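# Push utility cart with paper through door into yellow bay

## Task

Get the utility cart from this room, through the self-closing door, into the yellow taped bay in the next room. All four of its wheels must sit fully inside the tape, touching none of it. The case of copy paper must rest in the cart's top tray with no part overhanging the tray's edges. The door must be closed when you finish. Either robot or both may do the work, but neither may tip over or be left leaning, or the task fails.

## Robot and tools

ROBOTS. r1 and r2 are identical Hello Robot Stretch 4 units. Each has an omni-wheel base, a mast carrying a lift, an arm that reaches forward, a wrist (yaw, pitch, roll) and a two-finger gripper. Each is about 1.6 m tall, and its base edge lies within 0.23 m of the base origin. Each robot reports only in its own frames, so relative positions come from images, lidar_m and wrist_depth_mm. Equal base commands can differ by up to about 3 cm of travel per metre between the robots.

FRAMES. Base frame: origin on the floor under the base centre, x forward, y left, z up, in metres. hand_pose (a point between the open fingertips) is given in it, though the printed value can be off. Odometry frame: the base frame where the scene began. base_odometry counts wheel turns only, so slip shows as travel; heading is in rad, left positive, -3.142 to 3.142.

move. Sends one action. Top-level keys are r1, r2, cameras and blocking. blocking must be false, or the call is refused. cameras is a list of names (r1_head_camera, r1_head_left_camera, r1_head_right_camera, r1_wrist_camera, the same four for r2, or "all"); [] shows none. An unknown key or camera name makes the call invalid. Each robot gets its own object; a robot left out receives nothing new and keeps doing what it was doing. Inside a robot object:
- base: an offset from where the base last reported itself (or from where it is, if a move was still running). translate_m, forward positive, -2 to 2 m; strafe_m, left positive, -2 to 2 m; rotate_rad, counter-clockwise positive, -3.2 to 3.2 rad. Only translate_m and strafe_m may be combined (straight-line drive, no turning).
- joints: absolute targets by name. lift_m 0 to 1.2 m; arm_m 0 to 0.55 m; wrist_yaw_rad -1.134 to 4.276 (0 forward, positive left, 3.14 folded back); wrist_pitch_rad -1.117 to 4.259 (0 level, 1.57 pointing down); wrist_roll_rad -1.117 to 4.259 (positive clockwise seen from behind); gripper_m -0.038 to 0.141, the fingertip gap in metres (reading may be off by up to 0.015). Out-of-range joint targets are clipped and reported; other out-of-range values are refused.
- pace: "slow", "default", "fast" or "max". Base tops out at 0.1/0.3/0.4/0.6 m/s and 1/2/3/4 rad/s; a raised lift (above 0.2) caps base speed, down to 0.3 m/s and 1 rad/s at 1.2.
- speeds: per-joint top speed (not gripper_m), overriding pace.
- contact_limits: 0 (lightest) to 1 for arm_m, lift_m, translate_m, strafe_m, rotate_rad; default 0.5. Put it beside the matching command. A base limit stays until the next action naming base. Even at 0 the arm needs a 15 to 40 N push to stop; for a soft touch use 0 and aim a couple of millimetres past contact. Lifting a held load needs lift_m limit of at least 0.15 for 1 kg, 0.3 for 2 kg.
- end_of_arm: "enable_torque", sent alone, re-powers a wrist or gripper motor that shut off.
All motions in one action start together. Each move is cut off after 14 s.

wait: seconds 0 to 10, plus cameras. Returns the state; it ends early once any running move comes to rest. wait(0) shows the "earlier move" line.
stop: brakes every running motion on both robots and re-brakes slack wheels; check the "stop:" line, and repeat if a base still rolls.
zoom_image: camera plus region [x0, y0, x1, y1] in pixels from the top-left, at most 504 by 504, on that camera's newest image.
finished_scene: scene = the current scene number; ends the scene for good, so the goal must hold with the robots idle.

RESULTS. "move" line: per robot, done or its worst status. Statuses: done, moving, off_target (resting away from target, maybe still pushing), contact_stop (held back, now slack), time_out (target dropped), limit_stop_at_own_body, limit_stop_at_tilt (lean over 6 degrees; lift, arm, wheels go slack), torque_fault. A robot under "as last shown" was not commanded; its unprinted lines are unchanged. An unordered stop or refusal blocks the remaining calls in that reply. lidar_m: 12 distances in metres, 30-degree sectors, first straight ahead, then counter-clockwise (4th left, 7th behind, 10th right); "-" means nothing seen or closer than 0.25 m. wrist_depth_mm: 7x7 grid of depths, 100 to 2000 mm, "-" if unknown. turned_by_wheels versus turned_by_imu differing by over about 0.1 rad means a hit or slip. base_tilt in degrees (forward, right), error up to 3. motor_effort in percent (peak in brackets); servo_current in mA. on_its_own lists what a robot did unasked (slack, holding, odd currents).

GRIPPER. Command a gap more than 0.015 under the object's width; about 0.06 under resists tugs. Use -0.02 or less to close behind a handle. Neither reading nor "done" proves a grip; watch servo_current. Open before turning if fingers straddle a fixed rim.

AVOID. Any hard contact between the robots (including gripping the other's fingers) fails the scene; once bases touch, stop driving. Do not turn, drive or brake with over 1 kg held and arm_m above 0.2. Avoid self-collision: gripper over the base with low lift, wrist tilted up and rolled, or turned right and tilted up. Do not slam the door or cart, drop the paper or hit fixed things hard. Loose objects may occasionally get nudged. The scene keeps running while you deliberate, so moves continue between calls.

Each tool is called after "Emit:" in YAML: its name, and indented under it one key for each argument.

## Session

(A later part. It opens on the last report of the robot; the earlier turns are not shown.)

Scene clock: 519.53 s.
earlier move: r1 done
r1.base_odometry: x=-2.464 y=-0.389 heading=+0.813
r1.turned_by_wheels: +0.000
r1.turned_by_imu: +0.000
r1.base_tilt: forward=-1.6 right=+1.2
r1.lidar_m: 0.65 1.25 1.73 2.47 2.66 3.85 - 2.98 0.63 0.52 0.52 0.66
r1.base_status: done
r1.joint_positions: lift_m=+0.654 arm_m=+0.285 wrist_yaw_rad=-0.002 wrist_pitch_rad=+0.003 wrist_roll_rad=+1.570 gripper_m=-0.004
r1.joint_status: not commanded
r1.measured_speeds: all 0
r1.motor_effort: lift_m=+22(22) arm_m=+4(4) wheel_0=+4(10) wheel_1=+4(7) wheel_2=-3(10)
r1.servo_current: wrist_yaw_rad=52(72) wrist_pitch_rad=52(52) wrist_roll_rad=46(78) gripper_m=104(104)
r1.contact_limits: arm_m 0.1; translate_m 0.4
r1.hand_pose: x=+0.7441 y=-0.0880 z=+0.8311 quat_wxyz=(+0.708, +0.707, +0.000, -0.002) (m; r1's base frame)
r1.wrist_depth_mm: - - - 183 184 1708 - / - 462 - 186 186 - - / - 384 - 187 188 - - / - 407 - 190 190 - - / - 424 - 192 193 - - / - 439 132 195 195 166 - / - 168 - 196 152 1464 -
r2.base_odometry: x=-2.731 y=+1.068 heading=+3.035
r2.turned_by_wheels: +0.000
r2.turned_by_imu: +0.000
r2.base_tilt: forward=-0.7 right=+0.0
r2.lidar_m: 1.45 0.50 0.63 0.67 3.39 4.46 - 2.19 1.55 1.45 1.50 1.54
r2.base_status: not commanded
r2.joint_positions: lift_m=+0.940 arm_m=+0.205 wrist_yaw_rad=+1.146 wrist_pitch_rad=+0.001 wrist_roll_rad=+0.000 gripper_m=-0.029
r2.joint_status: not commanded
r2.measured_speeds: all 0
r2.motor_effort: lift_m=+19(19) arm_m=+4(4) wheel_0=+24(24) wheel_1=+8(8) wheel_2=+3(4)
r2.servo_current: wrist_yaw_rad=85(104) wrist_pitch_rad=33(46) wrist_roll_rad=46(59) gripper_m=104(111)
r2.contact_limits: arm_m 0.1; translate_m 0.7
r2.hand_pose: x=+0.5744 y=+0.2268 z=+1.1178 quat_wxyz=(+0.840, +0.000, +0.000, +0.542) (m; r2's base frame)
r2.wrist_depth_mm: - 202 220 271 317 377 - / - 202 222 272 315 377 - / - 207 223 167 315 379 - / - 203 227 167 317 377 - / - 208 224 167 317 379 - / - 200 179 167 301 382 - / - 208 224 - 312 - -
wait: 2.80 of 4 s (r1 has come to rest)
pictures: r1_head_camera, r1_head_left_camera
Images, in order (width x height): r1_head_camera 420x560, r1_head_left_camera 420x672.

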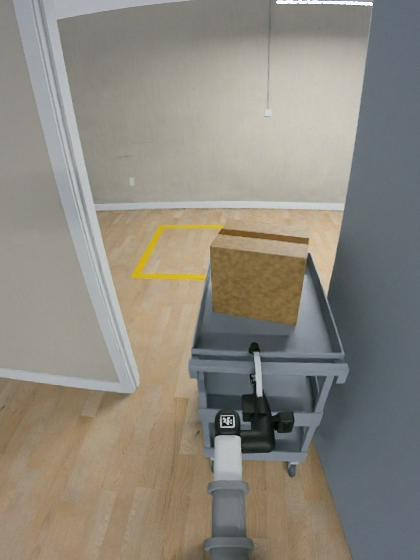

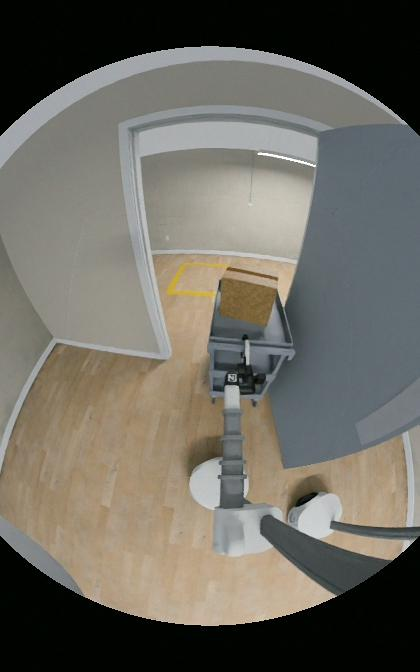

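Emit:
wait:
  seconds: 0
  cameras: ["r1_head_right_camera","r2_head_left_camera","r2_head_right_camera"]

Emit:
zoom_image:
  camera: "r1_head_right_camera"
  region: [0, 150, 420, 600]

Scene clock: 526.70 s.
r1.base_odometry: x=-2.464 y=-0.389 heading=+0.813
r1.turned_by_wheels: +0.000
r1.turned_by_imu: +0.000
r1.base_tilt: forward=-1.6 right=+1.3
r1.lidar_m: 0.65 1.28 1.71 2.48 2.63 3.86 - 2.97 0.62 0.50 0.50 0.66
r1.base_status: done
r1.joint_positions: lift_m=+0.654 arm_m=+0.285 wrist_yaw_rad=-0.002 wrist_pitch_rad=+0.003 wrist_roll_rad=+1.570 gripper_m=-0.004
r1.joint_status: not commanded
r1.measured_speeds: all 0
r1.motor_effort: lift_m=+22(22) arm_m=+4(4) wheel_0=+4(10) wheel_1=+4(7) wheel_2=-3(10)
r1.servo_current: wrist_yaw_rad=59(72) wrist_pitch_rad=33(52) wrist_roll_rad=52(78) gripper_m=98(104)
r1.contact_limits: arm_m 0.1; translate_m 0.4
r1.hand_pose: x=+0.7441 y=-0.0880 z=+0.8311 quat_wxyz=(+0.708, +0.707, +0.000, -0.002) (m; r1's base frame)
r1.wrist_depth_mm: - - - 183 185 1808 - / - 462 - 185 187 - - / - 387 - 187 189 - - / - 404 - 190 190 - - / - 424 - 192 193 - - / - 439 132 195 194 165 - / - 168 - 196 152 1464 -
r2.base_odometry: x=-2.731 y=+1.068 heading=+3.035
r2.turned_by_wheels: +0.000
r2.turned_by_imu: +0.000
r2.base_tilt: forward=-0.7 right=+0.0
r2.lidar_m: 1.44 0.51 0.63 0.65 3.37 4.47 - 2.24 1.56 1.44 1.51 1.54
r2.base_status: not commanded
r2.joint_positions: lift_m=+0.940 arm_m=+0.205 wrist_yaw_rad=+1.146 wrist_pitch_rad=+0.001 wrist_roll_rad=+0.000 gripper_m=-0.029
r2.joint_status: not commanded
r2.measured_speeds: all 0
r2.motor_effort: lift_m=+19(19) arm_m=+4(4) wheel_0=+24(24) wheel_1=+7(8) wheel_2=+3(4)
r2.servo_current: wrist_yaw_rad=91(104) wrist_pitch_rad=39(46) wrist_roll_rad=39(59) gripper_m=104(111)
r2.contact_limits: arm_m 0.1; translate_m 0.7
r2.hand_pose: x=+0.5744 y=+0.2268 z=+1.1178 quat_wxyz=(+0.840, +0.000, +0.000, +0.542) (m; r2's base frame)
r2.wrist_depth_mm: - 202 221 272 315 377 - / - 203 223 272 315 377 - / - 206 223 166 317 377 - / - 204 227 167 319 382 - / - 207 224 167 319 382 - / - 200 179 167 304 382 - / - 208 224 - 312 - -
pictures: r1_head_right_camera, r2_head_left_camera, r2_head_right_camera
Images, in order (width x height): r1_head_right_camera 420x672, r2_head_left_camera 420x672, r2_head_right_camera 420x672.

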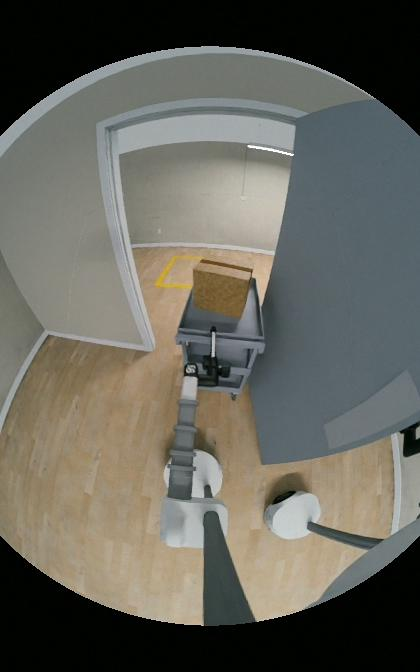

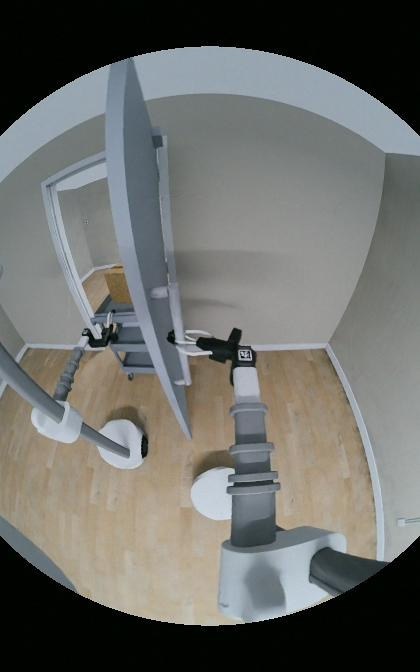

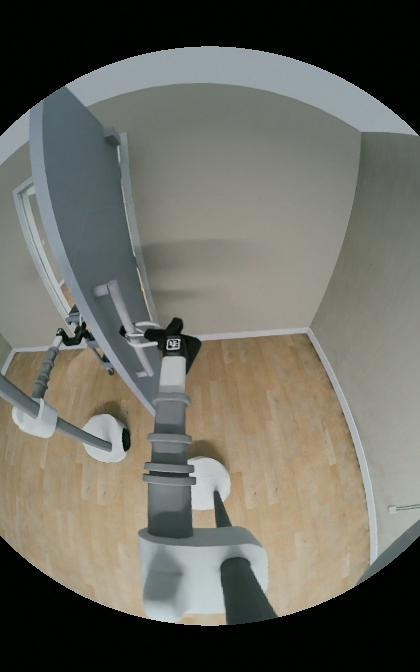

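Scaled by 1.120 from the camera's 420x672 image, which has a finer 600x960 frame.

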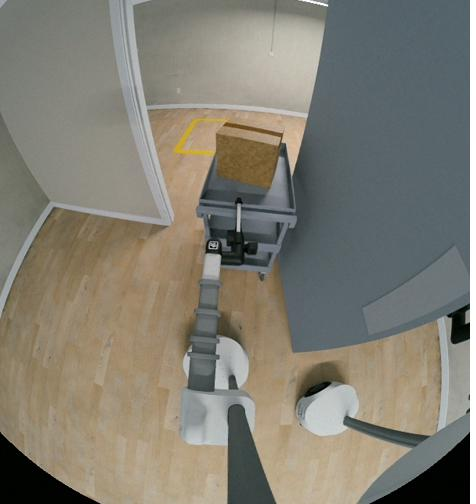

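Emit:
move:
  r1: {"base":{"translate_m":0.9},"pace":"slow","contact_limits":{"translate_m":0.4}}
  blocking: false

Emit:
wait:
  seconds: 10
  cameras: ["r1_head_camera","r1_head_left_camera"]

Scene clock: 541.27 s.
move: r1 moving
r1.base_odometry: x=-2.455 y=-0.380 heading=+0.813
r1.turned_by_wheels: +0.001
r1.turned_by_imu: +0.000
r1.base_tilt: forward=-1.6 right=+1.2
r1.lidar_m: 0.64 1.25 1.72 2.47 2.65 3.83 - 2.99 0.64 0.50 0.50 0.67
r1.base_status: translate_m moving
r1.joint_positions: lift_m=+0.654 arm_m=+0.285 wrist_yaw_rad=-0.002 wrist_pitch_rad=+0.003 wrist_roll_rad=+1.570 gripper_m=-0.004
r1.joint_status: not commanded
r1.measured_speeds: translate_m=+0.048 strafe_m=+0.000 rotate_rad=+0.001 lift_m=+0.000 arm_m=+0.000 wrist_yaw_rad=+0.000 wrist_pitch_rad=+0.000 wrist_roll_rad=+0.000
r1.motor_effort: lift_m=+22(22) arm_m=+4(4) wheel_0=+8(9) wheel_1=+3(7) wheel_2=-5(9)
r1.servo_current: wrist_yaw_rad=46(52) wrist_pitch_rad=39(52) wrist_roll_rad=52(59) gripper_m=91(98)
r1.contact_limits: arm_m 0.1; translate_m 0.4
r1.hand_pose: x=+0.7441 y=-0.0880 z=+0.8311 quat_wxyz=(+0.708, +0.707, +0.000, -0.002) (m; r1's base frame)
r1.wrist_depth_mm: - - - 185 186 1756 - / - - - 186 187 - - / - 389 - 189 190 - - / - 404 - 191 191 - - / - 421 - 192 193 - - / - 436 132 193 195 167 - / - 168 - 196 172 1499 -
r2: as last shown
r2.lidar_m: 1.44 0.50 0.63 0.64 3.38 4.46 - 2.26 1.56 1.43 1.50 1.55
r2.motor_effort: lift_m=+19(19) arm_m=+4(4) wheel_0=+24(24) wheel_1=+7(8) wheel_2=+3(3)
r2.servo_current: wrist_yaw_rad=85(98) wrist_pitch_rad=46(46) wrist_roll_rad=46(52) gripper_m=104(111)
r2.contact_limits: arm_m 0.1; translate_m 0.7
r2.wrist_depth_mm: - 201 221 272 315 377 - / - 202 222 272 315 377 - / - 207 224 166 315 377 - / - 204 227 167 317 379 - / - 208 222 167 319 384 - / 640 201 179 167 303 382 - / 647 207 224 - 310 - -
pictures: none

Scene clock: 551.03 s.
earlier move: r1 done
r1.base_odometry: x=-1.846 y=+0.264 heading=+0.813
r1.turned_by_wheels: +0.000
r1.turned_by_imu: -0.004
r1.base_tilt: forward=-1.6 right=+1.3
r1.lidar_m: 0.62 3.20 0.56 1.29 2.60 3.76 - 0.70 0.46 0.41 0.43 0.69
r1.base_status: done
r1.joint_positions: lift_m=+0.654 arm_m=+0.285 wrist_yaw_rad=-0.002 wrist_pitch_rad=+0.003 wrist_roll_rad=+1.570 gripper_m=-0.004
r1.joint_status: not commanded
r1.measured_speeds: all 0
r1.motor_effort: lift_m=+22(22) arm_m=+4(4) wheel_0=+3(10) wheel_1=+2(7) wheel_2=-3(10)
r1.servo_current: wrist_yaw_rad=65(78) wrist_pitch_rad=46(52) wrist_roll_rad=52(78) gripper_m=91(104)
r1.contact_limits: arm_m 0.1; translate_m 0.4
r1.hand_pose: x=+0.7441 y=-0.0880 z=+0.8311 quat_wxyz=(+0.707, +0.707, +0.000, -0.002) (m; r1's base frame)
r1.wrist_depth_mm: - - - 224 - 1661 1205 / - - - 217 - 1808 - / - - - 211 215 - - / - 413 - 207 207 - - / - 418 - 202 202 - - / - 418 - 196 195 166 - / - 171 - 192 172 167 -
r2.base_odometry: x=-2.731 y=+1.068 heading=+3.035
r2.turned_by_wheels: +0.000
r2.turned_by_imu: +0.001
r2.base_tilt: forward=-0.7 right=+0.1
r2.lidar_m: 1.45 0.52 1.46 3.27 3.35 4.47 - 2.22 1.56 1.46 1.50 1.55
r2.base_status: not commanded
r2.joint_positions: lift_m=+0.940 arm_m=+0.205 wrist_yaw_rad=+1.146 wrist_pitch_rad=+0.001 wrist_roll_rad=+0.000 gripper_m=-0.029
r2.joint_status: not commanded
r2.measured_speeds: all 0
r2.motor_effort: lift_m=+19(19) arm_m=+4(5) wheel_0=+24(24) wheel_1=+7(8) wheel_2=+3(4)
r2.servo_current: wrist_yaw_rad=104(111) wrist_pitch_rad=39(46) wrist_roll_rad=52(65) gripper_m=111(111)
r2.contact_limits: arm_m 0.1; translate_m 0.7
r2.hand_pose: x=+0.5744 y=+0.2268 z=+1.1178 quat_wxyz=(+0.840, +0.000, +0.000, +0.542) (m; r2's base frame)
r2.wrist_depth_mm: - 202 221 271 317 377 - / - 202 223 273 315 379 - / - 207 223 167 317 377 - / - 203 228 167 317 382 - / - 208 223 167 319 382 - / - 201 178 167 304 382 - / - 208 224 - 312 - -
wait: 9.77 of 10 s (r1 has come to rest)
pictures: r1_head_camera, r1_head_left_camera
Images, in order (width x height): r1_head_camera 420x560, r1_head_left_camera 420x672.

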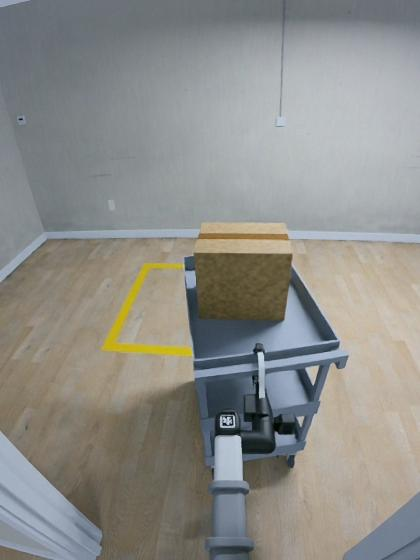

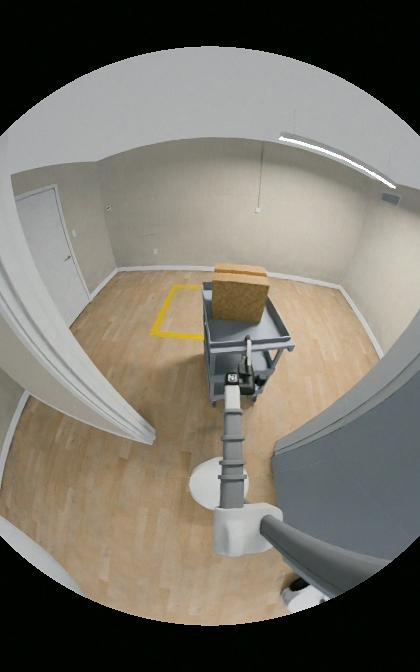

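Emit:
move:
  r1: {"base":{"translate_m":0.45,"strafe_m":0.04},"pace":"slow","contact_limits":{"translate_m":0.4}}
  blocking: false

Emit:
wait:
  seconds: 7

Emit:
move:
  r1: {"base":{"translate_m":0.1,"strafe_m":0.12},"pace":"slow","contact_limits":{"translate_m":0.4}}
  blocking: false

Emit:
wait:
  seconds: 4

Emit:
move:
  r1: {"base":{"rotate_rad":-0.1},"pace":"slow"}
  blocking: false

Emit:
wait:
  seconds: 3
  cameras: ["r1_head_camera","r1_head_left_camera"]

Scene clock: 566.50 s.
move: r1 moving
r1.base_odometry: x=-1.838 y=+0.274 heading=+0.813
r1.turned_by_wheels: +0.000
r1.turned_by_imu: +0.000
r1.base_tilt: forward=-1.6 right=+1.3
r1.lidar_m: 0.59 3.20 0.59 1.23 2.59 3.69 - 0.70 0.45 0.40 0.41 0.68
r1.base_status: translate_m moving; strafe_m moving
r1.joint_positions: lift_m=+0.654 arm_m=+0.285 wrist_yaw_rad=-0.002 wrist_pitch_rad=+0.003 wrist_roll_rad=+1.570 gripper_m=-0.004
r1.joint_status: not commanded
r1.measured_speeds: translate_m=+0.048 strafe_m=+0.004 rotate_rad=+0.001 lift_m=+0.000 arm_m=+0.000 wrist_yaw_rad=+0.000 wrist_pitch_rad=+0.000 wrist_roll_rad=+0.000
r1.motor_effort: lift_m=+22(22) arm_m=+4(4) wheel_0=+1(6) wheel_1=+5(6) wheel_2=-8(10)
r1.servo_current: wrist_yaw_rad=52(78) wrist_pitch_rad=46(52) wrist_roll_rad=59(59) gripper_m=91(98)
r1.contact_limits: arm_m 0.1; translate_m 0.4
r1.hand_pose: x=+0.7441 y=-0.0880 z=+0.8311 quat_wxyz=(+0.707, +0.707, +0.000, -0.002) (m; r1's base frame)
r1.wrist_depth_mm: - - - 225 - 1661 1229 / - - - 220 - 1756 - / - - - 212 215 - - / - 413 - 207 208 - - / - 415 - 202 204 - - / - 413 - 195 195 166 - / - 171 - 192 172 168 -
r2: as last shown
r2.turned_by_imu: +0.000
r2.base_tilt: forward=-0.7 right=+0.0
r2.lidar_m: 1.46 0.50 2.05 3.28 3.39 4.45 - 2.20 1.54 1.46 1.49 1.55
r2.motor_effort: lift_m=+19(19) arm_m=+4(4) wheel_0=+23(24) wheel_1=+7(8) wheel_2=+3(4)
r2.servo_current: wrist_yaw_rad=91(104) wrist_pitch_rad=33(39) wrist_roll_rad=46(52) gripper_m=104(111)
r2.contact_limits: arm_m 0.1; translate_m 0.7
r2.wrist_depth_mm: - 202 221 272 315 377 - / - 202 222 273 317 377 - / - 206 223 166 319 375 - / - 204 228 167 319 379 - / - 208 224 167 319 379 - / - 201 179 167 301 382 - / - 208 224 - 310 - -
pictures: none

Scene clock: 571.80 s.
earlier move: r1 done
r1.base_odometry: x=-1.565 y=+0.619 heading=+0.813
r1.turned_by_wheels: +0.000
r1.turned_by_imu: -0.003
r1.base_tilt: forward=-1.6 right=+1.3
r1.lidar_m: 0.59 2.87 2.41 0.48 0.51 3.61 - 0.68 0.50 0.52 2.54 0.68
r1.base_status: done
r1.joint_positions: lift_m=+0.654 arm_m=+0.285 wrist_yaw_rad=-0.002 wrist_pitch_rad=+0.003 wrist_roll_rad=+1.570 gripper_m=-0.004
r1.joint_status: not commanded
r1.measured_speeds: all 0
r1.motor_effort: lift_m=+22(22) arm_m=+4(4) wheel_0=+1(6) wheel_1=+3(7) wheel_2=-5(12)
r1.servo_current: wrist_yaw_rad=46(78) wrist_pitch_rad=39(52) wrist_roll_rad=52(72) gripper_m=91(104)
r1.contact_limits: arm_m 0.1; translate_m 0.4
r1.hand_pose: x=+0.7441 y=-0.0880 z=+0.8311 quat_wxyz=(+0.707, +0.707, +0.000, -0.002) (m; r1's base frame)
r1.wrist_depth_mm: - - 165 233 - 1661 1205 / - - 159 224 - 1708 - / - - 155 217 - - - / - 418 148 209 211 - - / - 413 145 203 206 - - / - 413 - 196 196 167 - / - 171 - 191 172 165 -
r2.base_odometry: x=-2.731 y=+1.068 heading=+3.035
r2.turned_by_wheels: +0.000
r2.turned_by_imu: +0.001
r2.base_tilt: forward=-0.7 right=+0.0
r2.lidar_m: 1.45 0.50 2.03 3.29 3.37 4.48 - 2.21 1.53 1.45 1.50 1.55
r2.base_status: not commanded
r2.joint_positions: lift_m=+0.940 arm_m=+0.205 wrist_yaw_rad=+1.146 wrist_pitch_rad=+0.001 wrist_roll_rad=+0.000 gripper_m=-0.029
r2.joint_status: not commanded
r2.measured_speeds: all 0
r2.motor_effort: lift_m=+19(19) arm_m=+4(4) wheel_0=+24(24) wheel_1=+7(8) wheel_2=+3(4)
r2.servo_current: wrist_yaw_rad=98(104) wrist_pitch_rad=39(46) wrist_roll_rad=52(59) gripper_m=104(111)
r2.contact_limits: arm_m 0.1; translate_m 0.7
r2.hand_pose: x=+0.5744 y=+0.2268 z=+1.1178 quat_wxyz=(+0.840, +0.000, +0.000, +0.542) (m; r2's base frame)
r2.wrist_depth_mm: - 202 222 271 315 377 - / - 203 222 273 317 377 - / - 206 222 167 317 379 - / - 203 228 167 319 379 - / - 208 224 167 319 379 - / - 200 179 167 301 382 - / - 208 224 - 312 - -
wait: 5.30 of 7 s (r1 has come to rest)
pictures: none

Scene clock: 572.30 s.
move: r1 moving
r1.base_odometry: x=-1.567 y=+0.631 heading=+0.812
r1.turned_by_wheels: -0.001
r1.turned_by_imu: -0.001
r1.base_tilt: forward=-1.6 right=+1.3
r1.lidar_m: 0.62 2.85 2.39 0.46 0.50 3.59 - 0.70 0.51 0.53 2.54 0.69
r1.base_status: translate_m moving; strafe_m moving
r1.joint_positions: lift_m=+0.654 arm_m=+0.285 wrist_yaw_rad=-0.002 wrist_pitch_rad=+0.003 wrist_roll_rad=+1.570 gripper_m=-0.004
r1.joint_status: not commanded
r1.measured_speeds: translate_m=+0.032 strafe_m=+0.039 rotate_rad=+0.002 lift_m=+0.000 arm_m=+0.000 wrist_yaw_rad=-0.002 wrist_pitch_rad=+0.000 wrist_roll_rad=+0.000
r1.motor_effort: lift_m=+22(22) arm_m=+4(4) wheel_0=-6(10) wheel_1=+8(8) wheel_2=-11(11)
r1.servo_current: wrist_yaw_rad=59(65) wrist_pitch_rad=46(52) wrist_roll_rad=52(52) gripper_m=91(104)
r1.contact_limits: arm_m 0.1; translate_m 0.4
r1.hand_pose: x=+0.7441 y=-0.0880 z=+0.8311 quat_wxyz=(+0.707, +0.707, +0.000, -0.002) (m; r1's base frame)
r1.wrist_depth_mm: - - 166 233 - 1661 1205 / - - 159 224 - 1756 - / - - 154 216 - - - / - 415 148 208 211 - - / - 415 - 202 206 - - / - 415 - 196 196 166 - / - 172 - 191 162 165 -
r2: as last shown
r2.turned_by_imu: +0.000
r2.base_tilt: forward=-0.8 right=+0.0
r2.lidar_m: 1.45 0.50 2.06 3.28 3.38 4.47 - 2.17 1.56 1.45 1.51 1.53
r2.motor_effort: lift_m=+19(19) arm_m=+4(4) wheel_0=+23(24) wheel_1=+8(8) wheel_2=+3(3)
r2.servo_current: wrist_yaw_rad=78(98) wrist_pitch_rad=39(46) wrist_roll_rad=52(59) gripper_m=104(111)
r2.contact_limits: arm_m 0.1; translate_m 0.7
r2.wrist_depth_mm: - 202 222 272 315 379 - / - 202 223 273 317 377 - / - 206 223 167 317 379 - / - 204 227 167 319 379 - / - 207 224 167 319 382 - / - 200 179 167 303 384 - / - 207 224 - 312 - -
pictures: none

Scene clock: 574.63 s.
earlier move: r1 done
r1.base_odometry: x=-1.583 y=+0.773 heading=+0.812
r1.turned_by_wheels: +0.000
r1.turned_by_imu: -0.001
r1.base_tilt: forward=-1.6 right=+1.3
r1.lidar_m: 0.63 2.80 2.27 0.51 0.39 3.50 - 0.88 0.65 0.89 2.68 0.67
r1.base_status: done
r1.joint_positions: lift_m=+0.654 arm_m=+0.285 wrist_yaw_rad=-0.004 wrist_pitch_rad=+0.003 wrist_roll_rad=+1.570 gripper_m=-0.004
r1.joint_status: not commanded
r1.measured_speeds: all 0
r1.motor_effort: lift_m=+22(22) arm_m=+4(4) wheel_0=-11(12) wheel_1=+0(8) wheel_2=-6(12)
r1.servo_current: wrist_yaw_rad=65(65) wrist_pitch_rad=52(52) wrist_roll_rad=33(65) gripper_m=91(104)
r1.contact_limits: arm_m 0.1; translate_m 0.4
r1.hand_pose: x=+0.7439 y=-0.0886 z=+0.8311 quat_wxyz=(+0.707, +0.707, +0.000, -0.002) (m; r1's base frame)
r1.wrist_depth_mm: - - - 206 208 1708 - / - - - 204 206 1983 - / - 404 399 203 203 - - / - 413 - 200 201 - - / - 421 - 198 199 - - / - 421 - 196 196 165 - / - 174 - 194 140 621 -
r2.base_odometry: x=-2.731 y=+1.068 heading=+3.035
r2.turned_by_wheels: +0.000
r2.turned_by_imu: +0.000
r2.base_tilt: forward=-0.7 right=+0.1
r2.lidar_m: 1.44 0.51 2.05 3.29 3.35 4.48 - 2.20 1.55 1.45 1.50 1.53
r2.base_status: not commanded
r2.joint_positions: lift_m=+0.940 arm_m=+0.205 wrist_yaw_rad=+1.146 wrist_pitch_rad=+0.001 wrist_roll_rad=+0.000 gripper_m=-0.029
r2.joint_status: not commanded
r2.measured_speeds: all 0
r2.motor_effort: lift_m=+19(19) arm_m=+4(4) wheel_0=+23(24) wheel_1=+7(8) wheel_2=+3(4)
r2.servo_current: wrist_yaw_rad=78(111) wrist_pitch_rad=39(52) wrist_roll_rad=46(59) gripper_m=104(117)
r2.contact_limits: arm_m 0.1; translate_m 0.7
r2.hand_pose: x=+0.5744 y=+0.2268 z=+1.1178 quat_wxyz=(+0.840, +0.000, +0.000, +0.542) (m; r2's base frame)
r2.wrist_depth_mm: - 202 221 271 317 375 - / - 202 222 272 315 377 - / - 207 222 167 315 379 - / - 204 227 167 317 382 - / - 208 223 167 319 379 - / - 200 179 167 301 382 - / - 207 224 - 310 - -
wait: 2.33 of 4 s (r1 has come to rest)
pictures: none

Scene clock: 575.13 s.
move: r1 moving
r1.base_odometry: x=-1.583 y=+0.774 heading=+0.722
r1.turned_by_wheels: -0.089
r1.turned_by_imu: -0.089
r1.base_tilt: forward=-1.6 right=+1.3
r1.lidar_m: 0.61 2.72 2.33 0.67 0.39 3.56 - 0.95 0.65 0.64 2.60 0.69
r1.base_status: rotate_rad moving
r1.joint_positions: lift_m=+0.654 arm_m=+0.285 wrist_yaw_rad=+0.008 wrist_pitch_rad=+0.003 wrist_roll_rad=+1.570 gripper_m=-0.004
r1.joint_status: not commanded
r1.measured_speeds: translate_m=+0.000 strafe_m=-0.001 rotate_rad=-0.168 lift_m=+0.000 arm_m=+0.000 wrist_yaw_rad=+0.000 wrist_pitch_rad=+0.000 wrist_roll_rad=+0.000
r1.motor_effort: lift_m=+22(22) arm_m=+4(4) wheel_0=+15(15) wheel_1=+8(9) wheel_2=+11(11)
r1.servo_current: wrist_yaw_rad=59(65) wrist_pitch_rad=46(46) wrist_roll_rad=52(65) gripper_m=91(98)
r1.contact_limits: arm_m 0.1
r1.hand_pose: x=+0.7450 y=-0.0851 z=+0.8311 quat_wxyz=(+0.707, +0.707, +0.004, +0.002) (m; r1's base frame)
r1.wrist_depth_mm: - - 157 220 - 1661 - / - - 153 215 - 1708 - / - - - 212 215 - - / - 413 - 208 211 - - / - 421 - 205 206 - - / - 421 - 201 198 166 - / - 171 - 198 171 167 -
r2: as last shown
r2.base_tilt: forward=-0.7 right=+0.0
r2.lidar_m: 1.45 0.51 2.04 3.28 3.38 4.45 - 2.21 1.57 1.45 1.50 1.54
r2.servo_current: wrist_yaw_rad=98(98) wrist_pitch_rad=39(46) wrist_roll_rad=46(59) gripper_m=104(111)
r2.contact_limits: arm_m 0.1; translate_m 0.7
r2.wrist_depth_mm: - 202 221 271 317 377 - / - 203 222 273 317 379 - / - 206 223 167 315 379 - / - 204 227 167 317 382 - / - 208 223 167 319 379 - / - 200 178 167 303 382 - / - 208 223 - 312 - -
pictures: none

Scene clock: 575.60 s.
earlier move: r1 done
r1.base_odometry: x=-1.583 y=+0.773 heading=+0.712
r1.turned_by_wheels: -0.011
r1.turned_by_imu: -0.011
r1.base_tilt: forward=-1.6 right=+1.3
r1.lidar_m: 0.62 2.72 2.31 0.73 0.39 3.52 - 0.96 0.64 0.65 2.59 0.69
r1.base_status: done
r1.joint_positions: lift_m=+0.654 arm_m=+0.285 wrist_yaw_rad=+0.003 wrist_pitch_rad=+0.003 wrist_roll_rad=+1.570 gripper_m=-0.004
r1.joint_status: not commanded
r1.measured_speeds: all 0
r1.motor_effort: lift_m=+22(22) arm_m=+3(4) wheel_0=+3(15) wheel_1=+1(9) wheel_2=-1(11)
r1.servo_current: wrist_yaw_rad=52(72) wrist_pitch_rad=33(46) wrist_roll_rad=52(65) gripper_m=91(98)
r1.contact_limits: arm_m 0.1
r1.hand_pose: x=+0.7445 y=-0.0866 z=+0.8311 quat_wxyz=(+0.707, +0.707, +0.002, +0.000) (m; r1's base frame)
r1.wrist_depth_mm: - - 168 234 - 1661 1205 / - - 163 227 - 1708 - / - - 158 221 - - - / - 421 154 215 831 - - / - 418 421 209 212 - - / - 424 - 204 198 167 - / - 172 125 200 171 165 -
r2.base_odometry: x=-2.731 y=+1.068 heading=+3.035
r2.turned_by_wheels: +0.000
r2.turned_by_imu: +0.000
r2.base_tilt: forward=-0.7 right=+0.1
r2.lidar_m: 1.44 0.50 2.02 3.28 3.37 4.44 - 2.20 1.54 1.45 1.50 1.54
r2.base_status: not commanded
r2.joint_positions: lift_m=+0.940 arm_m=+0.205 wrist_yaw_rad=+1.146 wrist_pitch_rad=+0.001 wrist_roll_rad=+0.000 gripper_m=-0.029
r2.joint_status: not commanded
r2.measured_speeds: all 0
r2.motor_effort: lift_m=+19(19) arm_m=+4(4) wheel_0=+23(24) wheel_1=+7(8) wheel_2=+3(4)
r2.servo_current: wrist_yaw_rad=91(98) wrist_pitch_rad=33(46) wrist_roll_rad=39(59) gripper_m=104(111)
r2.contact_limits: arm_m 0.1; translate_m 0.7
r2.hand_pose: x=+0.5744 y=+0.2268 z=+1.1178 quat_wxyz=(+0.840, +0.000, +0.000, +0.542) (m; r2's base frame)
r2.wrist_depth_mm: - 202 221 272 315 377 - / - 202 221 272 319 382 - / - 207 223 167 315 379 - / - 204 227 167 319 379 - / - 208 224 167 319 379 - / - 200 179 167 303 384 - / - 207 224 - 312 - -
wait: 0.47 of 3 s (r1 has come to rest)
pictures: r1_head_camera, r1_head_left_camera
Images, in order (width x height): r1_head_camera 420x560, r1_head_left_camera 420x672.

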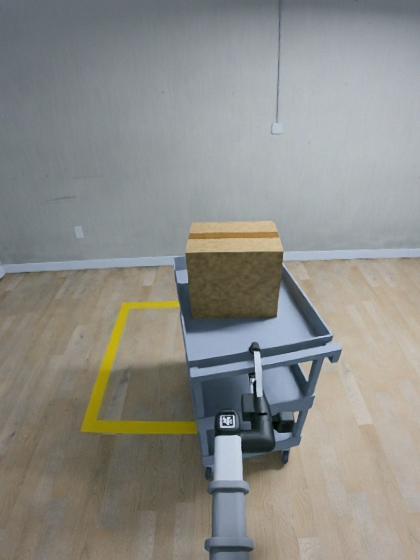

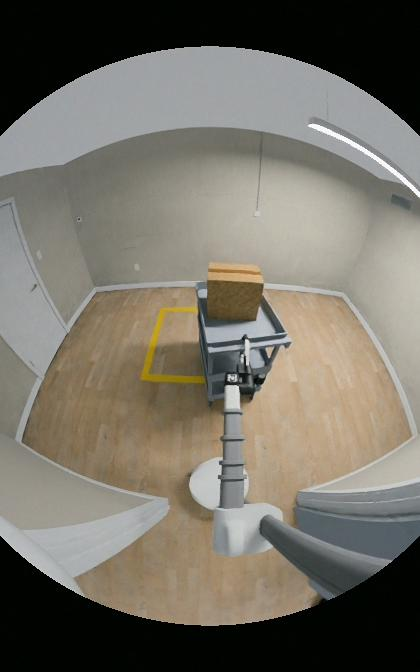

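Emit:
move:
  r1: {"base":{"translate_m":0.41,"strafe_m":0.09},"pace":"slow","contact_limits":{"translate_m":0.4}}
  blocking: false

Emit:
wait:
  seconds: 6
  cameras: ["r1_head_camera","r1_head_left_camera"]

Scene clock: 583.07 s.
move: r1 moving
r1.base_odometry: x=-1.576 y=+0.784 heading=+0.712
r1.turned_by_wheels: +0.000
r1.turned_by_imu: +0.000
r1.base_tilt: forward=-1.6 right=+1.2
r1.lidar_m: 0.63 2.69 2.32 0.83 0.39 3.67 - 0.97 0.62 0.65 2.58 0.71
r1.base_status: translate_m moving; strafe_m moving
r1.joint_positions: lift_m=+0.654 arm_m=+0.285 wrist_yaw_rad=+0.003 wrist_pitch_rad=+0.003 wrist_roll_rad=+1.570 gripper_m=-0.004
r1.joint_status: not commanded
r1.measured_speeds: translate_m=+0.048 strafe_m=+0.010 rotate_rad=-0.001 lift_m=+0.000 arm_m=+0.000 wrist_yaw_rad=+0.000 wrist_pitch_rad=+0.000 wrist_roll_rad=+0.000
r1.motor_effort: lift_m=+22(22) arm_m=+4(4) wheel_0=+6(8) wheel_1=+8(9) wheel_2=-8(8)
r1.servo_current: wrist_yaw_rad=39(72) wrist_pitch_rad=46(52) wrist_roll_rad=52(65) gripper_m=98(98)
r1.contact_limits: arm_m 0.1; translate_m 0.4
r1.hand_pose: x=+0.7445 y=-0.0867 z=+0.8311 quat_wxyz=(+0.707, +0.707, +0.002, +0.000) (m; r1's base frame)
r1.wrist_depth_mm: - - 171 237 - 1618 1182 / - - 165 230 - 1756 - / - - 160 222 - - - / - 421 155 216 831 - - / - 415 151 209 213 - - / - 421 - 204 199 167 - / - 174 123 199 171 164 -
r2: as last shown
r2.base_tilt: forward=-0.7 right=+0.0
r2.lidar_m: 1.44 0.53 2.05 3.29 3.37 4.48 - 2.24 1.55 1.45 1.50 1.52
r2.motor_effort: lift_m=+19(19) arm_m=+4(4) wheel_0=+23(24) wheel_1=+8(8) wheel_2=+3(3)
r2.servo_current: wrist_yaw_rad=98(104) wrist_pitch_rad=46(46) wrist_roll_rad=52(52) gripper_m=104(111)
r2.contact_limits: arm_m 0.1; translate_m 0.7
r2.wrist_depth_mm: - 202 221 271 315 377 - / - 202 223 272 317 377 - / - 206 223 167 317 377 - / - 203 227 167 317 377 - / - 207 224 167 319 379 - / - 200 179 167 303 382 - / - 207 224 - 312 - -
pictures: none

Scene clock: 588.03 s.
earlier move: r1 done
r1.base_odometry: x=-1.332 y=+1.109 heading=+0.712
r1.turned_by_wheels: -0.001
r1.turned_by_imu: -0.003
r1.base_tilt: forward=-1.6 right=+1.3
r1.lidar_m: 0.62 2.30 2.26 2.14 0.84 0.63 - 0.97 0.91 2.01 2.66 0.72
r1.base_status: done
r1.joint_positions: lift_m=+0.654 arm_m=+0.285 wrist_yaw_rad=-0.001 wrist_pitch_rad=+0.003 wrist_roll_rad=+1.570 gripper_m=-0.004
r1.joint_status: not commanded
r1.measured_speeds: all 0
r1.motor_effort: lift_m=+22(22) arm_m=+4(4) wheel_0=-2(8) wheel_1=+3(9) wheel_2=-4(11)
r1.servo_current: wrist_yaw_rad=52(72) wrist_pitch_rad=46(59) wrist_roll_rad=46(78) gripper_m=98(104)
r1.contact_limits: arm_m 0.1; translate_m 0.4
r1.hand_pose: x=+0.7442 y=-0.0878 z=+0.8311 quat_wxyz=(+0.707, +0.707, +0.000, -0.001) (m; r1's base frame)
r1.wrist_depth_mm: - - - 252 - 1576 1205 / - - - 240 - 1537 - / - - - 230 232 - - / - 427 427 221 224 - - / - 421 - 213 213 - - / - 418 - 204 198 166 - / - 174 124 198 172 164 -
r2.base_odometry: x=-2.731 y=+1.068 heading=+3.035
r2.turned_by_wheels: +0.000
r2.turned_by_imu: +0.001
r2.base_tilt: forward=-0.7 right=+0.1
r2.lidar_m: 1.46 0.50 2.03 3.30 3.39 4.47 - 2.22 1.56 1.44 1.49 1.54
r2.base_status: not commanded
r2.joint_positions: lift_m=+0.940 arm_m=+0.205 wrist_yaw_rad=+1.146 wrist_pitch_rad=+0.001 wrist_roll_rad=+0.000 gripper_m=-0.029
r2.joint_status: not commanded
r2.measured_speeds: all 0
r2.motor_effort: lift_m=+19(19) arm_m=+4(5) wheel_0=+24(24) wheel_1=+7(8) wheel_2=+3(4)
r2.servo_current: wrist_yaw_rad=91(111) wrist_pitch_rad=39(46) wrist_roll_rad=46(65) gripper_m=104(117)
r2.contact_limits: arm_m 0.1; translate_m 0.7
r2.hand_pose: x=+0.5744 y=+0.2268 z=+1.1178 quat_wxyz=(+0.840, +0.000, +0.000, +0.542) (m; r2's base frame)
r2.wrist_depth_mm: - 202 221 271 317 377 - / - 202 222 272 317 377 - / - 206 223 167 315 377 - / - 204 227 167 319 382 - / - 208 224 167 319 382 - / - 200 179 167 303 379 - / - 208 224 - 314 - -
wait: 4.97 of 6 s (r1 has come to rest)
pictures: r1_head_camera, r1_head_left_camera
Images, in order (width x height): r1_head_camera 420x560, r1_head_left_camera 420x672.

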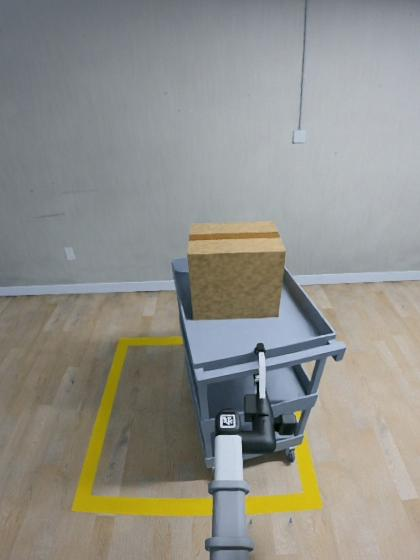

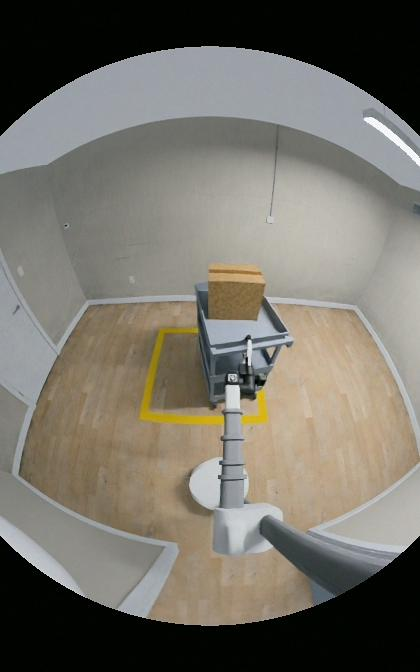

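Emit:
move:
  r1: {"base":{"translate_m":0.09,"strafe_m":0.16},"pace":"slow","contact_limits":{"translate_m":0.4}}
  blocking: false

Emit:
wait:
  seconds: 4

Emit:
move:
  r1: {"base":{"rotate_rad":-0.08},"pace":"slow"}
  blocking: false

Emit:
wait:
  seconds: 3

Emit:
move:
  r1: {"base":{"translate_m":0.01,"strafe_m":0.14},"pace":"slow","contact_limits":{"translate_m":0.4}}
  blocking: false

Emit:
wait:
  seconds: 4
  cameras: ["r1_head_camera","r1_head_right_camera"]

Scene clock: 598.27 s.
move: r1 moving
r1.base_odometry: x=-1.334 y=+1.121 heading=+0.710
r1.turned_by_wheels: -0.001
r1.turned_by_imu: -0.001
r1.base_tilt: forward=-1.6 right=+1.3
r1.lidar_m: 0.61 2.28 2.24 2.13 0.84 0.63 - 0.99 0.94 2.05 2.67 0.71
r1.base_status: translate_m moving; strafe_m moving
r1.joint_positions: lift_m=+0.654 arm_m=+0.285 wrist_yaw_rad=-0.003 wrist_pitch_rad=+0.003 wrist_roll_rad=+1.570 gripper_m=-0.004
r1.joint_status: not commanded
r1.measured_speeds: translate_m=+0.023 strafe_m=+0.043 rotate_rad=+0.003 lift_m=+0.000 arm_m=+0.000 wrist_yaw_rad=+0.000 wrist_pitch_rad=+0.000 wrist_roll_rad=+0.000
r1.motor_effort: lift_m=+22(22) arm_m=+4(4) wheel_0=-9(12) wheel_1=+3(7) wheel_2=-10(10)
r1.servo_current: wrist_yaw_rad=39(65) wrist_pitch_rad=52(52) wrist_roll_rad=33(59) gripper_m=91(98)
r1.contact_limits: arm_m 0.1; translate_m 0.4
r1.hand_pose: x=+0.7441 y=-0.0882 z=+0.8311 quat_wxyz=(+0.707, +0.707, +0.000, -0.002) (m; r1's base frame)
r1.wrist_depth_mm: - - 180 251 - 1661 1229 / - - - 240 - 1537 - / - - - 230 230 - - / - 427 427 220 223 - - / - 421 - 212 213 - - / - 418 - 204 196 166 - / - 172 124 198 151 156 -
r2: as last shown
r2.turned_by_imu: +0.000
r2.base_tilt: forward=-0.7 right=+0.0
r2.lidar_m: 1.43 0.50 2.02 3.30 3.40 4.46 - 2.21 1.56 1.45 1.52 1.53
r2.motor_effort: lift_m=+19(19) arm_m=+4(4) wheel_0=+23(24) wheel_1=+7(7) wheel_2=+3(4)
r2.servo_current: wrist_yaw_rad=85(98) wrist_pitch_rad=39(39) wrist_roll_rad=46(46) gripper_m=104(111)
r2.contact_limits: arm_m 0.1; translate_m 0.7
r2.wrist_depth_mm: - 202 220 272 317 377 - / - 202 222 272 317 379 - / - 207 223 166 315 377 - / - 204 228 167 319 379 - / - 208 223 167 320 382 - / - 200 179 167 303 382 - / - 208 224 - 310 - -
pictures: none

Scene clock: 600.90 s.
earlier move: r1 done
r1.base_odometry: x=-1.368 y=+1.289 heading=+0.711
r1.turned_by_wheels: +0.000
r1.turned_by_imu: +0.000
r1.base_tilt: forward=-1.6 right=+1.2
r1.lidar_m: 0.65 2.18 2.07 1.98 0.96 0.67 0.65 1.27 1.12 2.32 2.83 0.68
r1.base_status: done
r1.joint_positions: lift_m=+0.654 arm_m=+0.285 wrist_yaw_rad=-0.005 wrist_pitch_rad=+0.003 wrist_roll_rad=+1.570 gripper_m=-0.004
r1.joint_status: not commanded
r1.measured_speeds: all 0
r1.motor_effort: lift_m=+22(22) arm_m=+2(4) wheel_0=-8(14) wheel_1=+2(7) wheel_2=-5(11)
r1.servo_current: wrist_yaw_rad=59(85) wrist_pitch_rad=46(52) wrist_roll_rad=52(72) gripper_m=91(104)
r1.contact_limits: arm_m 0.1; translate_m 0.4
r1.hand_pose: x=+0.7439 y=-0.0888 z=+0.8311 quat_wxyz=(+0.707, +0.707, -0.001, -0.003) (m; r1's base frame)
r1.wrist_depth_mm: - - - 221 221 1537 - / - - - 219 220 - - / - 418 156 216 218 - - / - 424 418 215 216 - - / - 433 - 213 213 - - / - 442 173 211 196 159 - / - 167 150 210 172 147 -
r2.base_odometry: x=-2.731 y=+1.068 heading=+3.035
r2.turned_by_wheels: +0.000
r2.turned_by_imu: +0.000
r2.base_tilt: forward=-0.7 right=+0.0
r2.lidar_m: 1.41 0.48 2.05 3.29 3.39 4.47 - 2.18 1.56 1.43 1.50 1.53
r2.base_status: not commanded
r2.joint_positions: lift_m=+0.940 arm_m=+0.205 wrist_yaw_rad=+1.146 wrist_pitch_rad=+0.001 wrist_roll_rad=+0.000 gripper_m=-0.029
r2.joint_status: not commanded
r2.measured_speeds: all 0
r2.motor_effort: lift_m=+19(19) arm_m=+4(4) wheel_0=+23(24) wheel_1=+7(8) wheel_2=+3(4)
r2.servo_current: wrist_yaw_rad=85(104) wrist_pitch_rad=39(46) wrist_roll_rad=52(59) gripper_m=104(111)
r2.contact_limits: arm_m 0.1; translate_m 0.7
r2.hand_pose: x=+0.5744 y=+0.2268 z=+1.1178 quat_wxyz=(+0.840, +0.000, +0.000, +0.542) (m; r2's base frame)
r2.wrist_depth_mm: - 201 221 271 315 377 - / - 202 222 273 315 379 - / - 207 222 167 317 379 - / - 204 227 167 317 377 - / - 208 224 167 319 382 - / - 201 179 167 304 384 - / - 208 224 - 312 - -
wait: 2.63 of 4 s (r1 has come to rest)
pictures: none

Scene clock: 601.40 s.
move: r1 moving
r1.base_odometry: x=-1.368 y=+1.289 heading=+0.635
r1.turned_by_wheels: -0.076
r1.turned_by_imu: -0.076
r1.base_tilt: forward=-1.6 right=+1.2
r1.lidar_m: 0.64 2.15 2.14 1.98 1.08 0.70 0.67 1.42 1.11 1.86 2.78 0.71
r1.base_status: rotate_rad moving
r1.joint_positions: lift_m=+0.654 arm_m=+0.285 wrist_yaw_rad=+0.007 wrist_pitch_rad=+0.003 wrist_roll_rad=+1.570 gripper_m=-0.004
r1.joint_status: not commanded
r1.measured_speeds: translate_m=+0.000 strafe_m=-0.001 rotate_rad=-0.098 lift_m=+0.000 arm_m=+0.000 wrist_yaw_rad=+0.000 wrist_pitch_rad=+0.000 wrist_roll_rad=+0.000
r1.motor_effort: lift_m=+22(22) arm_m=+1(2) wheel_0=+12(16) wheel_1=+8(8) wheel_2=+7(10)
r1.servo_current: wrist_yaw_rad=52(65) wrist_pitch_rad=39(46) wrist_roll_rad=33(65) gripper_m=91(98)
r1.contact_limits: arm_m 0.1
r1.hand_pose: x=+0.7449 y=-0.0854 z=+0.8311 quat_wxyz=(+0.707, +0.707, +0.003, +0.002) (m; r1's base frame)
r1.wrist_depth_mm: - - - 235 - 1576 - / - - - 232 233 - - / - 430 - 228 229 - - / - 430 430 224 226 - - / - 439 436 220 222 - - / - 445 - 217 204 - - / - 170 158 214 170 145 -
r2: as last shown
r2.base_tilt: forward=-0.7 right=+0.1
r2.lidar_m: 1.46 0.50 2.03 3.29 3.38 4.46 - 2.21 1.55 1.44 1.52 1.54
r2.motor_effort: lift_m=+19(19) arm_m=+4(4) wheel_0=+23(24) wheel_1=+7(7) wheel_2=+3(4)
r2.servo_current: wrist_yaw_rad=104(104) wrist_pitch_rad=39(39) wrist_roll_rad=46(59) gripper_m=104(111)
r2.contact_limits: arm_m 0.1; translate_m 0.7
r2.wrist_depth_mm: - 202 220 271 317 377 - / - 202 221 272 317 377 - / - 207 223 167 315 379 - / - 204 227 167 319 377 - / - 208 224 167 319 379 - / - 201 179 167 303 384 - / - 208 224 - 310 - -
pictures: none

Scene clock: 601.80 s.
earlier move: r1 done
r1.base_odometry: x=-1.368 y=+1.289 heading=+0.631
r1.turned_by_wheels: -0.003
r1.turned_by_imu: -0.003
r1.base_tilt: forward=-1.6 right=+1.3
r1.lidar_m: 0.65 2.15 2.12 1.98 1.09 0.72 0.65 1.44 1.10 1.89 2.77 0.70
r1.base_status: done
r1.joint_positions: lift_m=+0.654 arm_m=+0.285 wrist_yaw_rad=+0.003 wrist_pitch_rad=+0.003 wrist_roll_rad=+1.570 gripper_m=-0.004
r1.joint_status: not commanded
r1.measured_speeds: all 0
r1.motor_effort: lift_m=+22(22) arm_m=+1(2) wheel_0=+3(16) wheel_1=+3(8) wheel_2=+0(10)
r1.servo_current: wrist_yaw_rad=46(65) wrist_pitch_rad=39(52) wrist_roll_rad=52(65) gripper_m=91(98)
r1.contact_limits: arm_m 0.1
r1.hand_pose: x=+0.7445 y=-0.0867 z=+0.8311 quat_wxyz=(+0.707, +0.707, +0.002, +0.000) (m; r1's base frame)
r1.wrist_depth_mm: - - 185 251 - 1537 1255 / - - 181 244 - 1661 - / - - 177 239 238 - - / - 433 439 234 236 - - / - 442 169 228 229 - - / - 445 168 223 198 - - / - 160 177 217 170 148 -
r2.base_odometry: x=-2.731 y=+1.068 heading=+3.035
r2.turned_by_wheels: +0.000
r2.turned_by_imu: +0.000
r2.base_tilt: forward=-0.7 right=+0.0
r2.lidar_m: 1.44 0.49 2.03 3.26 3.38 4.46 - 2.22 1.54 1.45 1.50 1.55
r2.base_status: not commanded
r2.joint_positions: lift_m=+0.940 arm_m=+0.205 wrist_yaw_rad=+1.146 wrist_pitch_rad=+0.001 wrist_roll_rad=+0.000 gripper_m=-0.029
r2.joint_status: not commanded
r2.measured_speeds: all 0
r2.motor_effort: lift_m=+19(19) arm_m=+4(4) wheel_0=+23(24) wheel_1=+7(7) wheel_2=+3(4)
r2.servo_current: wrist_yaw_rad=91(104) wrist_pitch_rad=33(46) wrist_roll_rad=52(59) gripper_m=111(111)
r2.contact_limits: arm_m 0.1; translate_m 0.7
r2.hand_pose: x=+0.5744 y=+0.2268 z=+1.1178 quat_wxyz=(+0.840, +0.000, +0.000, +0.542) (m; r2's base frame)
r2.wrist_depth_mm: - 202 221 272 317 377 - / - 202 221 273 317 377 - / - 206 222 167 319 375 - / - 204 227 167 317 377 - / - 207 224 167 320 382 - / - 201 179 167 303 384 - / - 207 224 - 310 - -
wait: 0.40 of 3 s (r1 has come to rest)
pictures: none

Scene clock: 602.30 s.
move: r1 moving
r1.base_odometry: x=-1.375 y=+1.301 heading=+0.631
r1.turned_by_wheels: -0.001
r1.turned_by_imu: -0.001
r1.base_tilt: forward=-1.6 right=+1.3
r1.lidar_m: 0.63 2.15 2.09 1.97 1.06 0.72 0.66 1.46 1.11 1.84 2.75 0.70
r1.base_status: translate_m moving; strafe_m moving
r1.joint_positions: lift_m=+0.654 arm_m=+0.285 wrist_yaw_rad=+0.000 wrist_pitch_rad=+0.003 wrist_roll_rad=+1.570 gripper_m=-0.004
r1.joint_status: not commanded
r1.measured_speeds: translate_m=+0.004 strafe_m=+0.052 rotate_rad=-0.004 lift_m=+0.000 arm_m=+0.000 wrist_yaw_rad=-0.024 wrist_pitch_rad=+0.000 wrist_roll_rad=+0.000
r1.motor_effort: lift_m=+22(22) arm_m=+0(1) wheel_0=-8(8) wheel_1=+7(8) wheel_2=-5(5)
r1.servo_current: wrist_yaw_rad=46(65) wrist_pitch_rad=39(46) wrist_roll_rad=46(65) gripper_m=91(98)
r1.contact_limits: arm_m 0.1; translate_m 0.4
r1.hand_pose: x=+0.7443 y=-0.0875 z=+0.8311 quat_wxyz=(+0.707, +0.707, +0.001, -0.001) (m; r1's base frame)
r1.wrist_depth_mm: - - 194 260 - 1537 1229 / - - - 252 - 1576 - / - - 183 246 - - - / - 445 442 237 240 - - / - 442 174 231 234 - - / - 445 169 225 181 - - / - 159 181 220 169 147 -
r2: as last shown
r2.lidar_m: 1.46 0.49 2.06 3.28 3.37 4.44 - 2.22 1.55 1.44 1.50 1.56
r2.motor_effort: lift_m=+19(19) arm_m=+4(4) wheel_0=+23(24) wheel_1=+7(8) wheel_2=+3(3)
r2.servo_current: wrist_yaw_rad=98(104) wrist_pitch_rad=39(46) wrist_roll_rad=46(59) gripper_m=104(111)
r2.contact_limits: arm_m 0.1; translate_m 0.7
r2.wrist_depth_mm: - 202 221 272 317 377 - / - 202 222 273 315 375 - / - 207 222 167 315 377 - / - 204 228 167 319 379 - / - 207 224 167 317 379 - / - 200 179 167 303 382 - / - 208 224 - 312 - -
pictures: none

Scene clock: 604.40 s.
earlier move: r1 done
r1.base_odometry: x=-1.442 y=+1.408 heading=+0.630
r1.turned_by_wheels: +0.000
r1.turned_by_imu: -0.001
r1.base_tilt: forward=-1.6 right=+1.3
r1.lidar_m: 0.65 2.11 1.97 1.84 1.11 0.73 0.67 1.72 1.22 1.90 2.90 0.70
r1.base_status: done
r1.joint_positions: lift_m=+0.654 arm_m=+0.285 wrist_yaw_rad=-0.006 wrist_pitch_rad=-0.008 wrist_roll_rad=+1.570 gripper_m=-0.004
r1.joint_status: not commanded
r1.measured_speeds: all 0
r1.motor_effort: lift_m=+19(22) arm_m=-3(6) wheel_0=-9(17) wheel_1=+0(8) wheel_2=-2(14)
r1.servo_current: wrist_yaw_rad=59(78) wrist_pitch_rad=46(59) wrist_roll_rad=39(65) gripper_m=52(98)
r1.contact_limits: arm_m 0.1; translate_m 0.4
r1.hand_pose: x=+0.7437 y=-0.0893 z=+0.8344 quat_wxyz=(+0.707, +0.707, -0.005, +0.000) (m; r1's base frame)
r1.wrist_depth_mm: - - - 245 245 1661 - / - - - 244 243 - - / - 452 452 241 240 - - / - 455 462 238 238 - - / - 469 466 236 236 - - / - 480 185 191 183 - - / - 141 177 166 178 - -
r2.base_odometry: x=-2.731 y=+1.068 heading=+3.035
r2.turned_by_wheels: +0.000
r2.turned_by_imu: +0.000
r2.base_tilt: forward=-0.7 right=+0.0
r2.lidar_m: 1.45 0.50 2.05 3.29 3.36 4.46 - 2.20 1.56 1.44 1.50 1.52
r2.base_status: not commanded
r2.joint_positions: lift_m=+0.940 arm_m=+0.205 wrist_yaw_rad=+1.146 wrist_pitch_rad=+0.001 wrist_roll_rad=+0.000 gripper_m=-0.029
r2.joint_status: not commanded
r2.measured_speeds: all 0
r2.motor_effort: lift_m=+19(19) arm_m=+4(4) wheel_0=+24(24) wheel_1=+7(8) wheel_2=+3(4)
r2.servo_current: wrist_yaw_rad=91(104) wrist_pitch_rad=39(46) wrist_roll_rad=46(59) gripper_m=104(111)
r2.contact_limits: arm_m 0.1; translate_m 0.7
r2.hand_pose: x=+0.5744 y=+0.2268 z=+1.1178 quat_wxyz=(+0.840, +0.000, +0.000, +0.542) (m; r2's base frame)
r2.wrist_depth_mm: - 202 222 272 315 377 - / - 203 222 274 317 375 - / - 207 222 166 317 379 - / - 204 227 167 317 379 - / - 208 224 167 320 379 - / - 201 178 167 303 384 - / - 208 224 - 314 - -
wait: 2.10 of 4 s (r1 has come to rest)
pictures: r1_head_camera, r1_head_right_camera
Images, in order (width x height): r1_head_camera 420x560, r1_head_right_camera 420x672.

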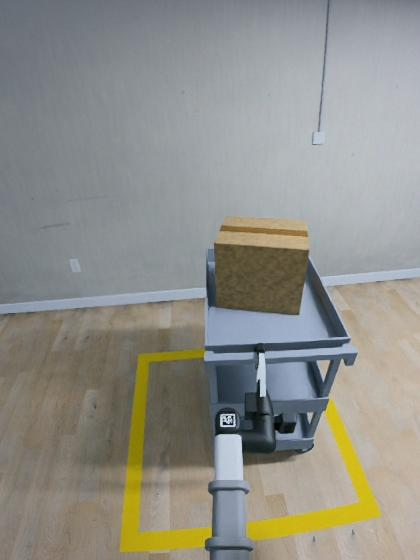

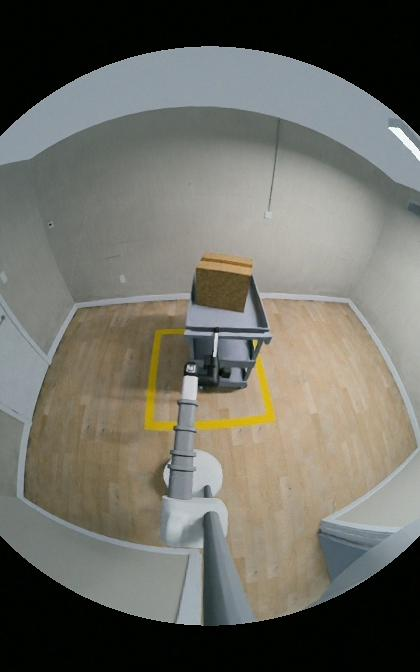

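Emit:
move:
  r1: {"joints":{"gripper_m":-0.01},"base":{"translate_m":-0.08},"pace":"slow","contact_limits":{"translate_m":0.4}}
  blocking: false

Emit:
wait:
  seconds: 3
  cameras: ["r1_head_camera","r1_head_right_camera"]

Scene clock: 611.80 s.
move: r1 moving
r1.base_odometry: x=-1.452 y=+1.400 heading=+0.629
r1.turned_by_wheels: -0.001
r1.turned_by_imu: -0.001
r1.base_tilt: forward=-1.6 right=+1.3
r1.lidar_m: 0.66 2.13 1.99 1.83 1.09 0.73 0.64 1.73 1.21 1.88 2.92 0.70
r1.base_status: translate_m moving
r1.joint_positions: lift_m=+0.654 arm_m=+0.285 wrist_yaw_rad=-0.003 wrist_pitch_rad=-0.008 wrist_roll_rad=+1.570 gripper_m=-0.009
r1.joint_status: gripper_m moving
r1.measured_speeds: translate_m=-0.050 strafe_m=+0.000 rotate_rad=+0.001 lift_m=+0.000 arm_m=+0.000 wrist_yaw_rad=+0.000 wrist_pitch_rad=+0.000 wrist_roll_rad=+0.000
r1.motor_effort: lift_m=+19(19) arm_m=-4(4) wheel_0=-11(15) wheel_1=-8(10) wheel_2=+6(9)
r1.servo_current: wrist_yaw_rad=46(78) wrist_pitch_rad=59(59) wrist_roll_rad=39(52) gripper_m=72(111)
r1.contact_limits: arm_m 0.1; translate_m 0.4
r1.hand_pose: x=+0.7441 y=-0.0882 z=+0.8346 quat_wxyz=(+0.707, +0.707, -0.004, +0.002) (m; r1's base frame)
r1.wrist_depth_mm: - - - 240 240 1708 - / - - 439 241 238 - - / - 449 449 239 237 - - / - 459 455 236 236 - - / - 469 473 236 236 - - / - 484 183 187 234 - - / - 142 - 181 171 - -
r2: as last shown
r2.lidar_m: 1.44 0.49 2.04 3.29 3.36 4.45 - 2.22 1.54 1.44 1.50 1.53
r2.motor_effort: lift_m=+19(19) arm_m=+4(4) wheel_0=+23(24) wheel_1=+7(7) wheel_2=+3(4)
r2.servo_current: wrist_yaw_rad=98(104) wrist_pitch_rad=46(46) wrist_roll_rad=46(59) gripper_m=104(111)
r2.contact_limits: arm_m 0.1; translate_m 0.7
r2.wrist_depth_mm: - 202 222 272 317 375 - / - 203 222 273 315 377 - / - 206 223 167 315 377 - / - 204 226 167 319 382 - / - 208 223 167 319 382 - / - 201 179 167 304 384 - / - 207 224 - 312 - -
pictures: none

Scene clock: 613.37 s.
earlier move: r1 done
r1.base_odometry: x=-1.506 y=+1.361 heading=+0.631
r1.turned_by_wheels: +0.001
r1.turned_by_imu: +0.002
r1.base_tilt: forward=-1.6 right=+1.3
r1.lidar_m: 0.67 2.19 1.97 1.84 0.99 0.65 0.59 1.75 1.20 1.70 2.94 0.70
r1.base_status: done
r1.joint_positions: lift_m=+0.654 arm_m=+0.285 wrist_yaw_rad=+0.004 wrist_pitch_rad=-0.009 wrist_roll_rad=+1.570 gripper_m=-0.009
r1.joint_status: all done
r1.measured_speeds: all 0
r1.motor_effort: lift_m=+19(19) arm_m=-4(4) wheel_0=+0(15) wheel_1=-2(10) wheel_2=+9(14)
r1.servo_current: wrist_yaw_rad=46(78) wrist_pitch_rad=65(65) wrist_roll_rad=46(59) gripper_m=65(111)
r1.contact_limits: arm_m 0.1; translate_m 0.4
r1.hand_pose: x=+0.7446 y=-0.0862 z=+0.8347 quat_wxyz=(+0.707, +0.707, -0.002, +0.005) (m; r1's base frame)
r1.wrist_depth_mm: - - - 227 227 - - / - 430 427 229 228 - - / - 442 436 230 229 - - / - 459 455 232 231 - - / - 477 477 233 233 - - / - 496 189 188 234 - - / - 142 176 181 153 1537 1366
r2.base_odometry: x=-2.731 y=+1.068 heading=+3.035
r2.turned_by_wheels: +0.000
r2.turned_by_imu: +0.000
r2.base_tilt: forward=-0.7 right=+0.0
r2.lidar_m: 1.44 0.50 2.03 3.29 3.37 4.47 - 2.21 1.55 1.45 1.51 1.53
r2.base_status: not commanded
r2.joint_positions: lift_m=+0.940 arm_m=+0.205 wrist_yaw_rad=+1.146 wrist_pitch_rad=+0.001 wrist_roll_rad=+0.000 gripper_m=-0.029
r2.joint_status: not commanded
r2.measured_speeds: all 0
r2.motor_effort: lift_m=+19(19) arm_m=+4(4) wheel_0=+23(24) wheel_1=+7(8) wheel_2=+3(4)
r2.servo_current: wrist_yaw_rad=91(104) wrist_pitch_rad=39(46) wrist_roll_rad=39(59) gripper_m=98(111)
r2.contact_limits: arm_m 0.1; translate_m 0.7
r2.hand_pose: x=+0.5744 y=+0.2268 z=+1.1178 quat_wxyz=(+0.840, +0.000, +0.000, +0.542) (m; r2's base frame)
r2.wrist_depth_mm: - 202 221 271 314 377 - / - 202 222 273 317 377 - / - 207 223 166 317 377 - / - 203 227 167 317 382 - / - 207 224 167 317 379 - / - 200 179 167 301 379 - / - 207 224 - 312 - -
wait: 1.57 of 3 s (r1 has come to rest)
pictures: r1_head_camera, r1_head_right_camera
Images, in order (width x height): r1_head_camera 420x560, r1_head_right_camera 420x672.

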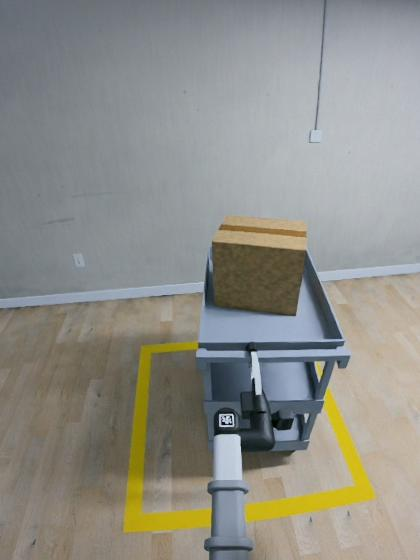

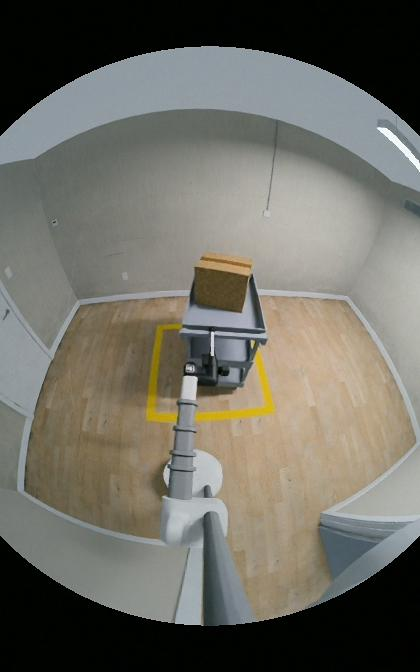

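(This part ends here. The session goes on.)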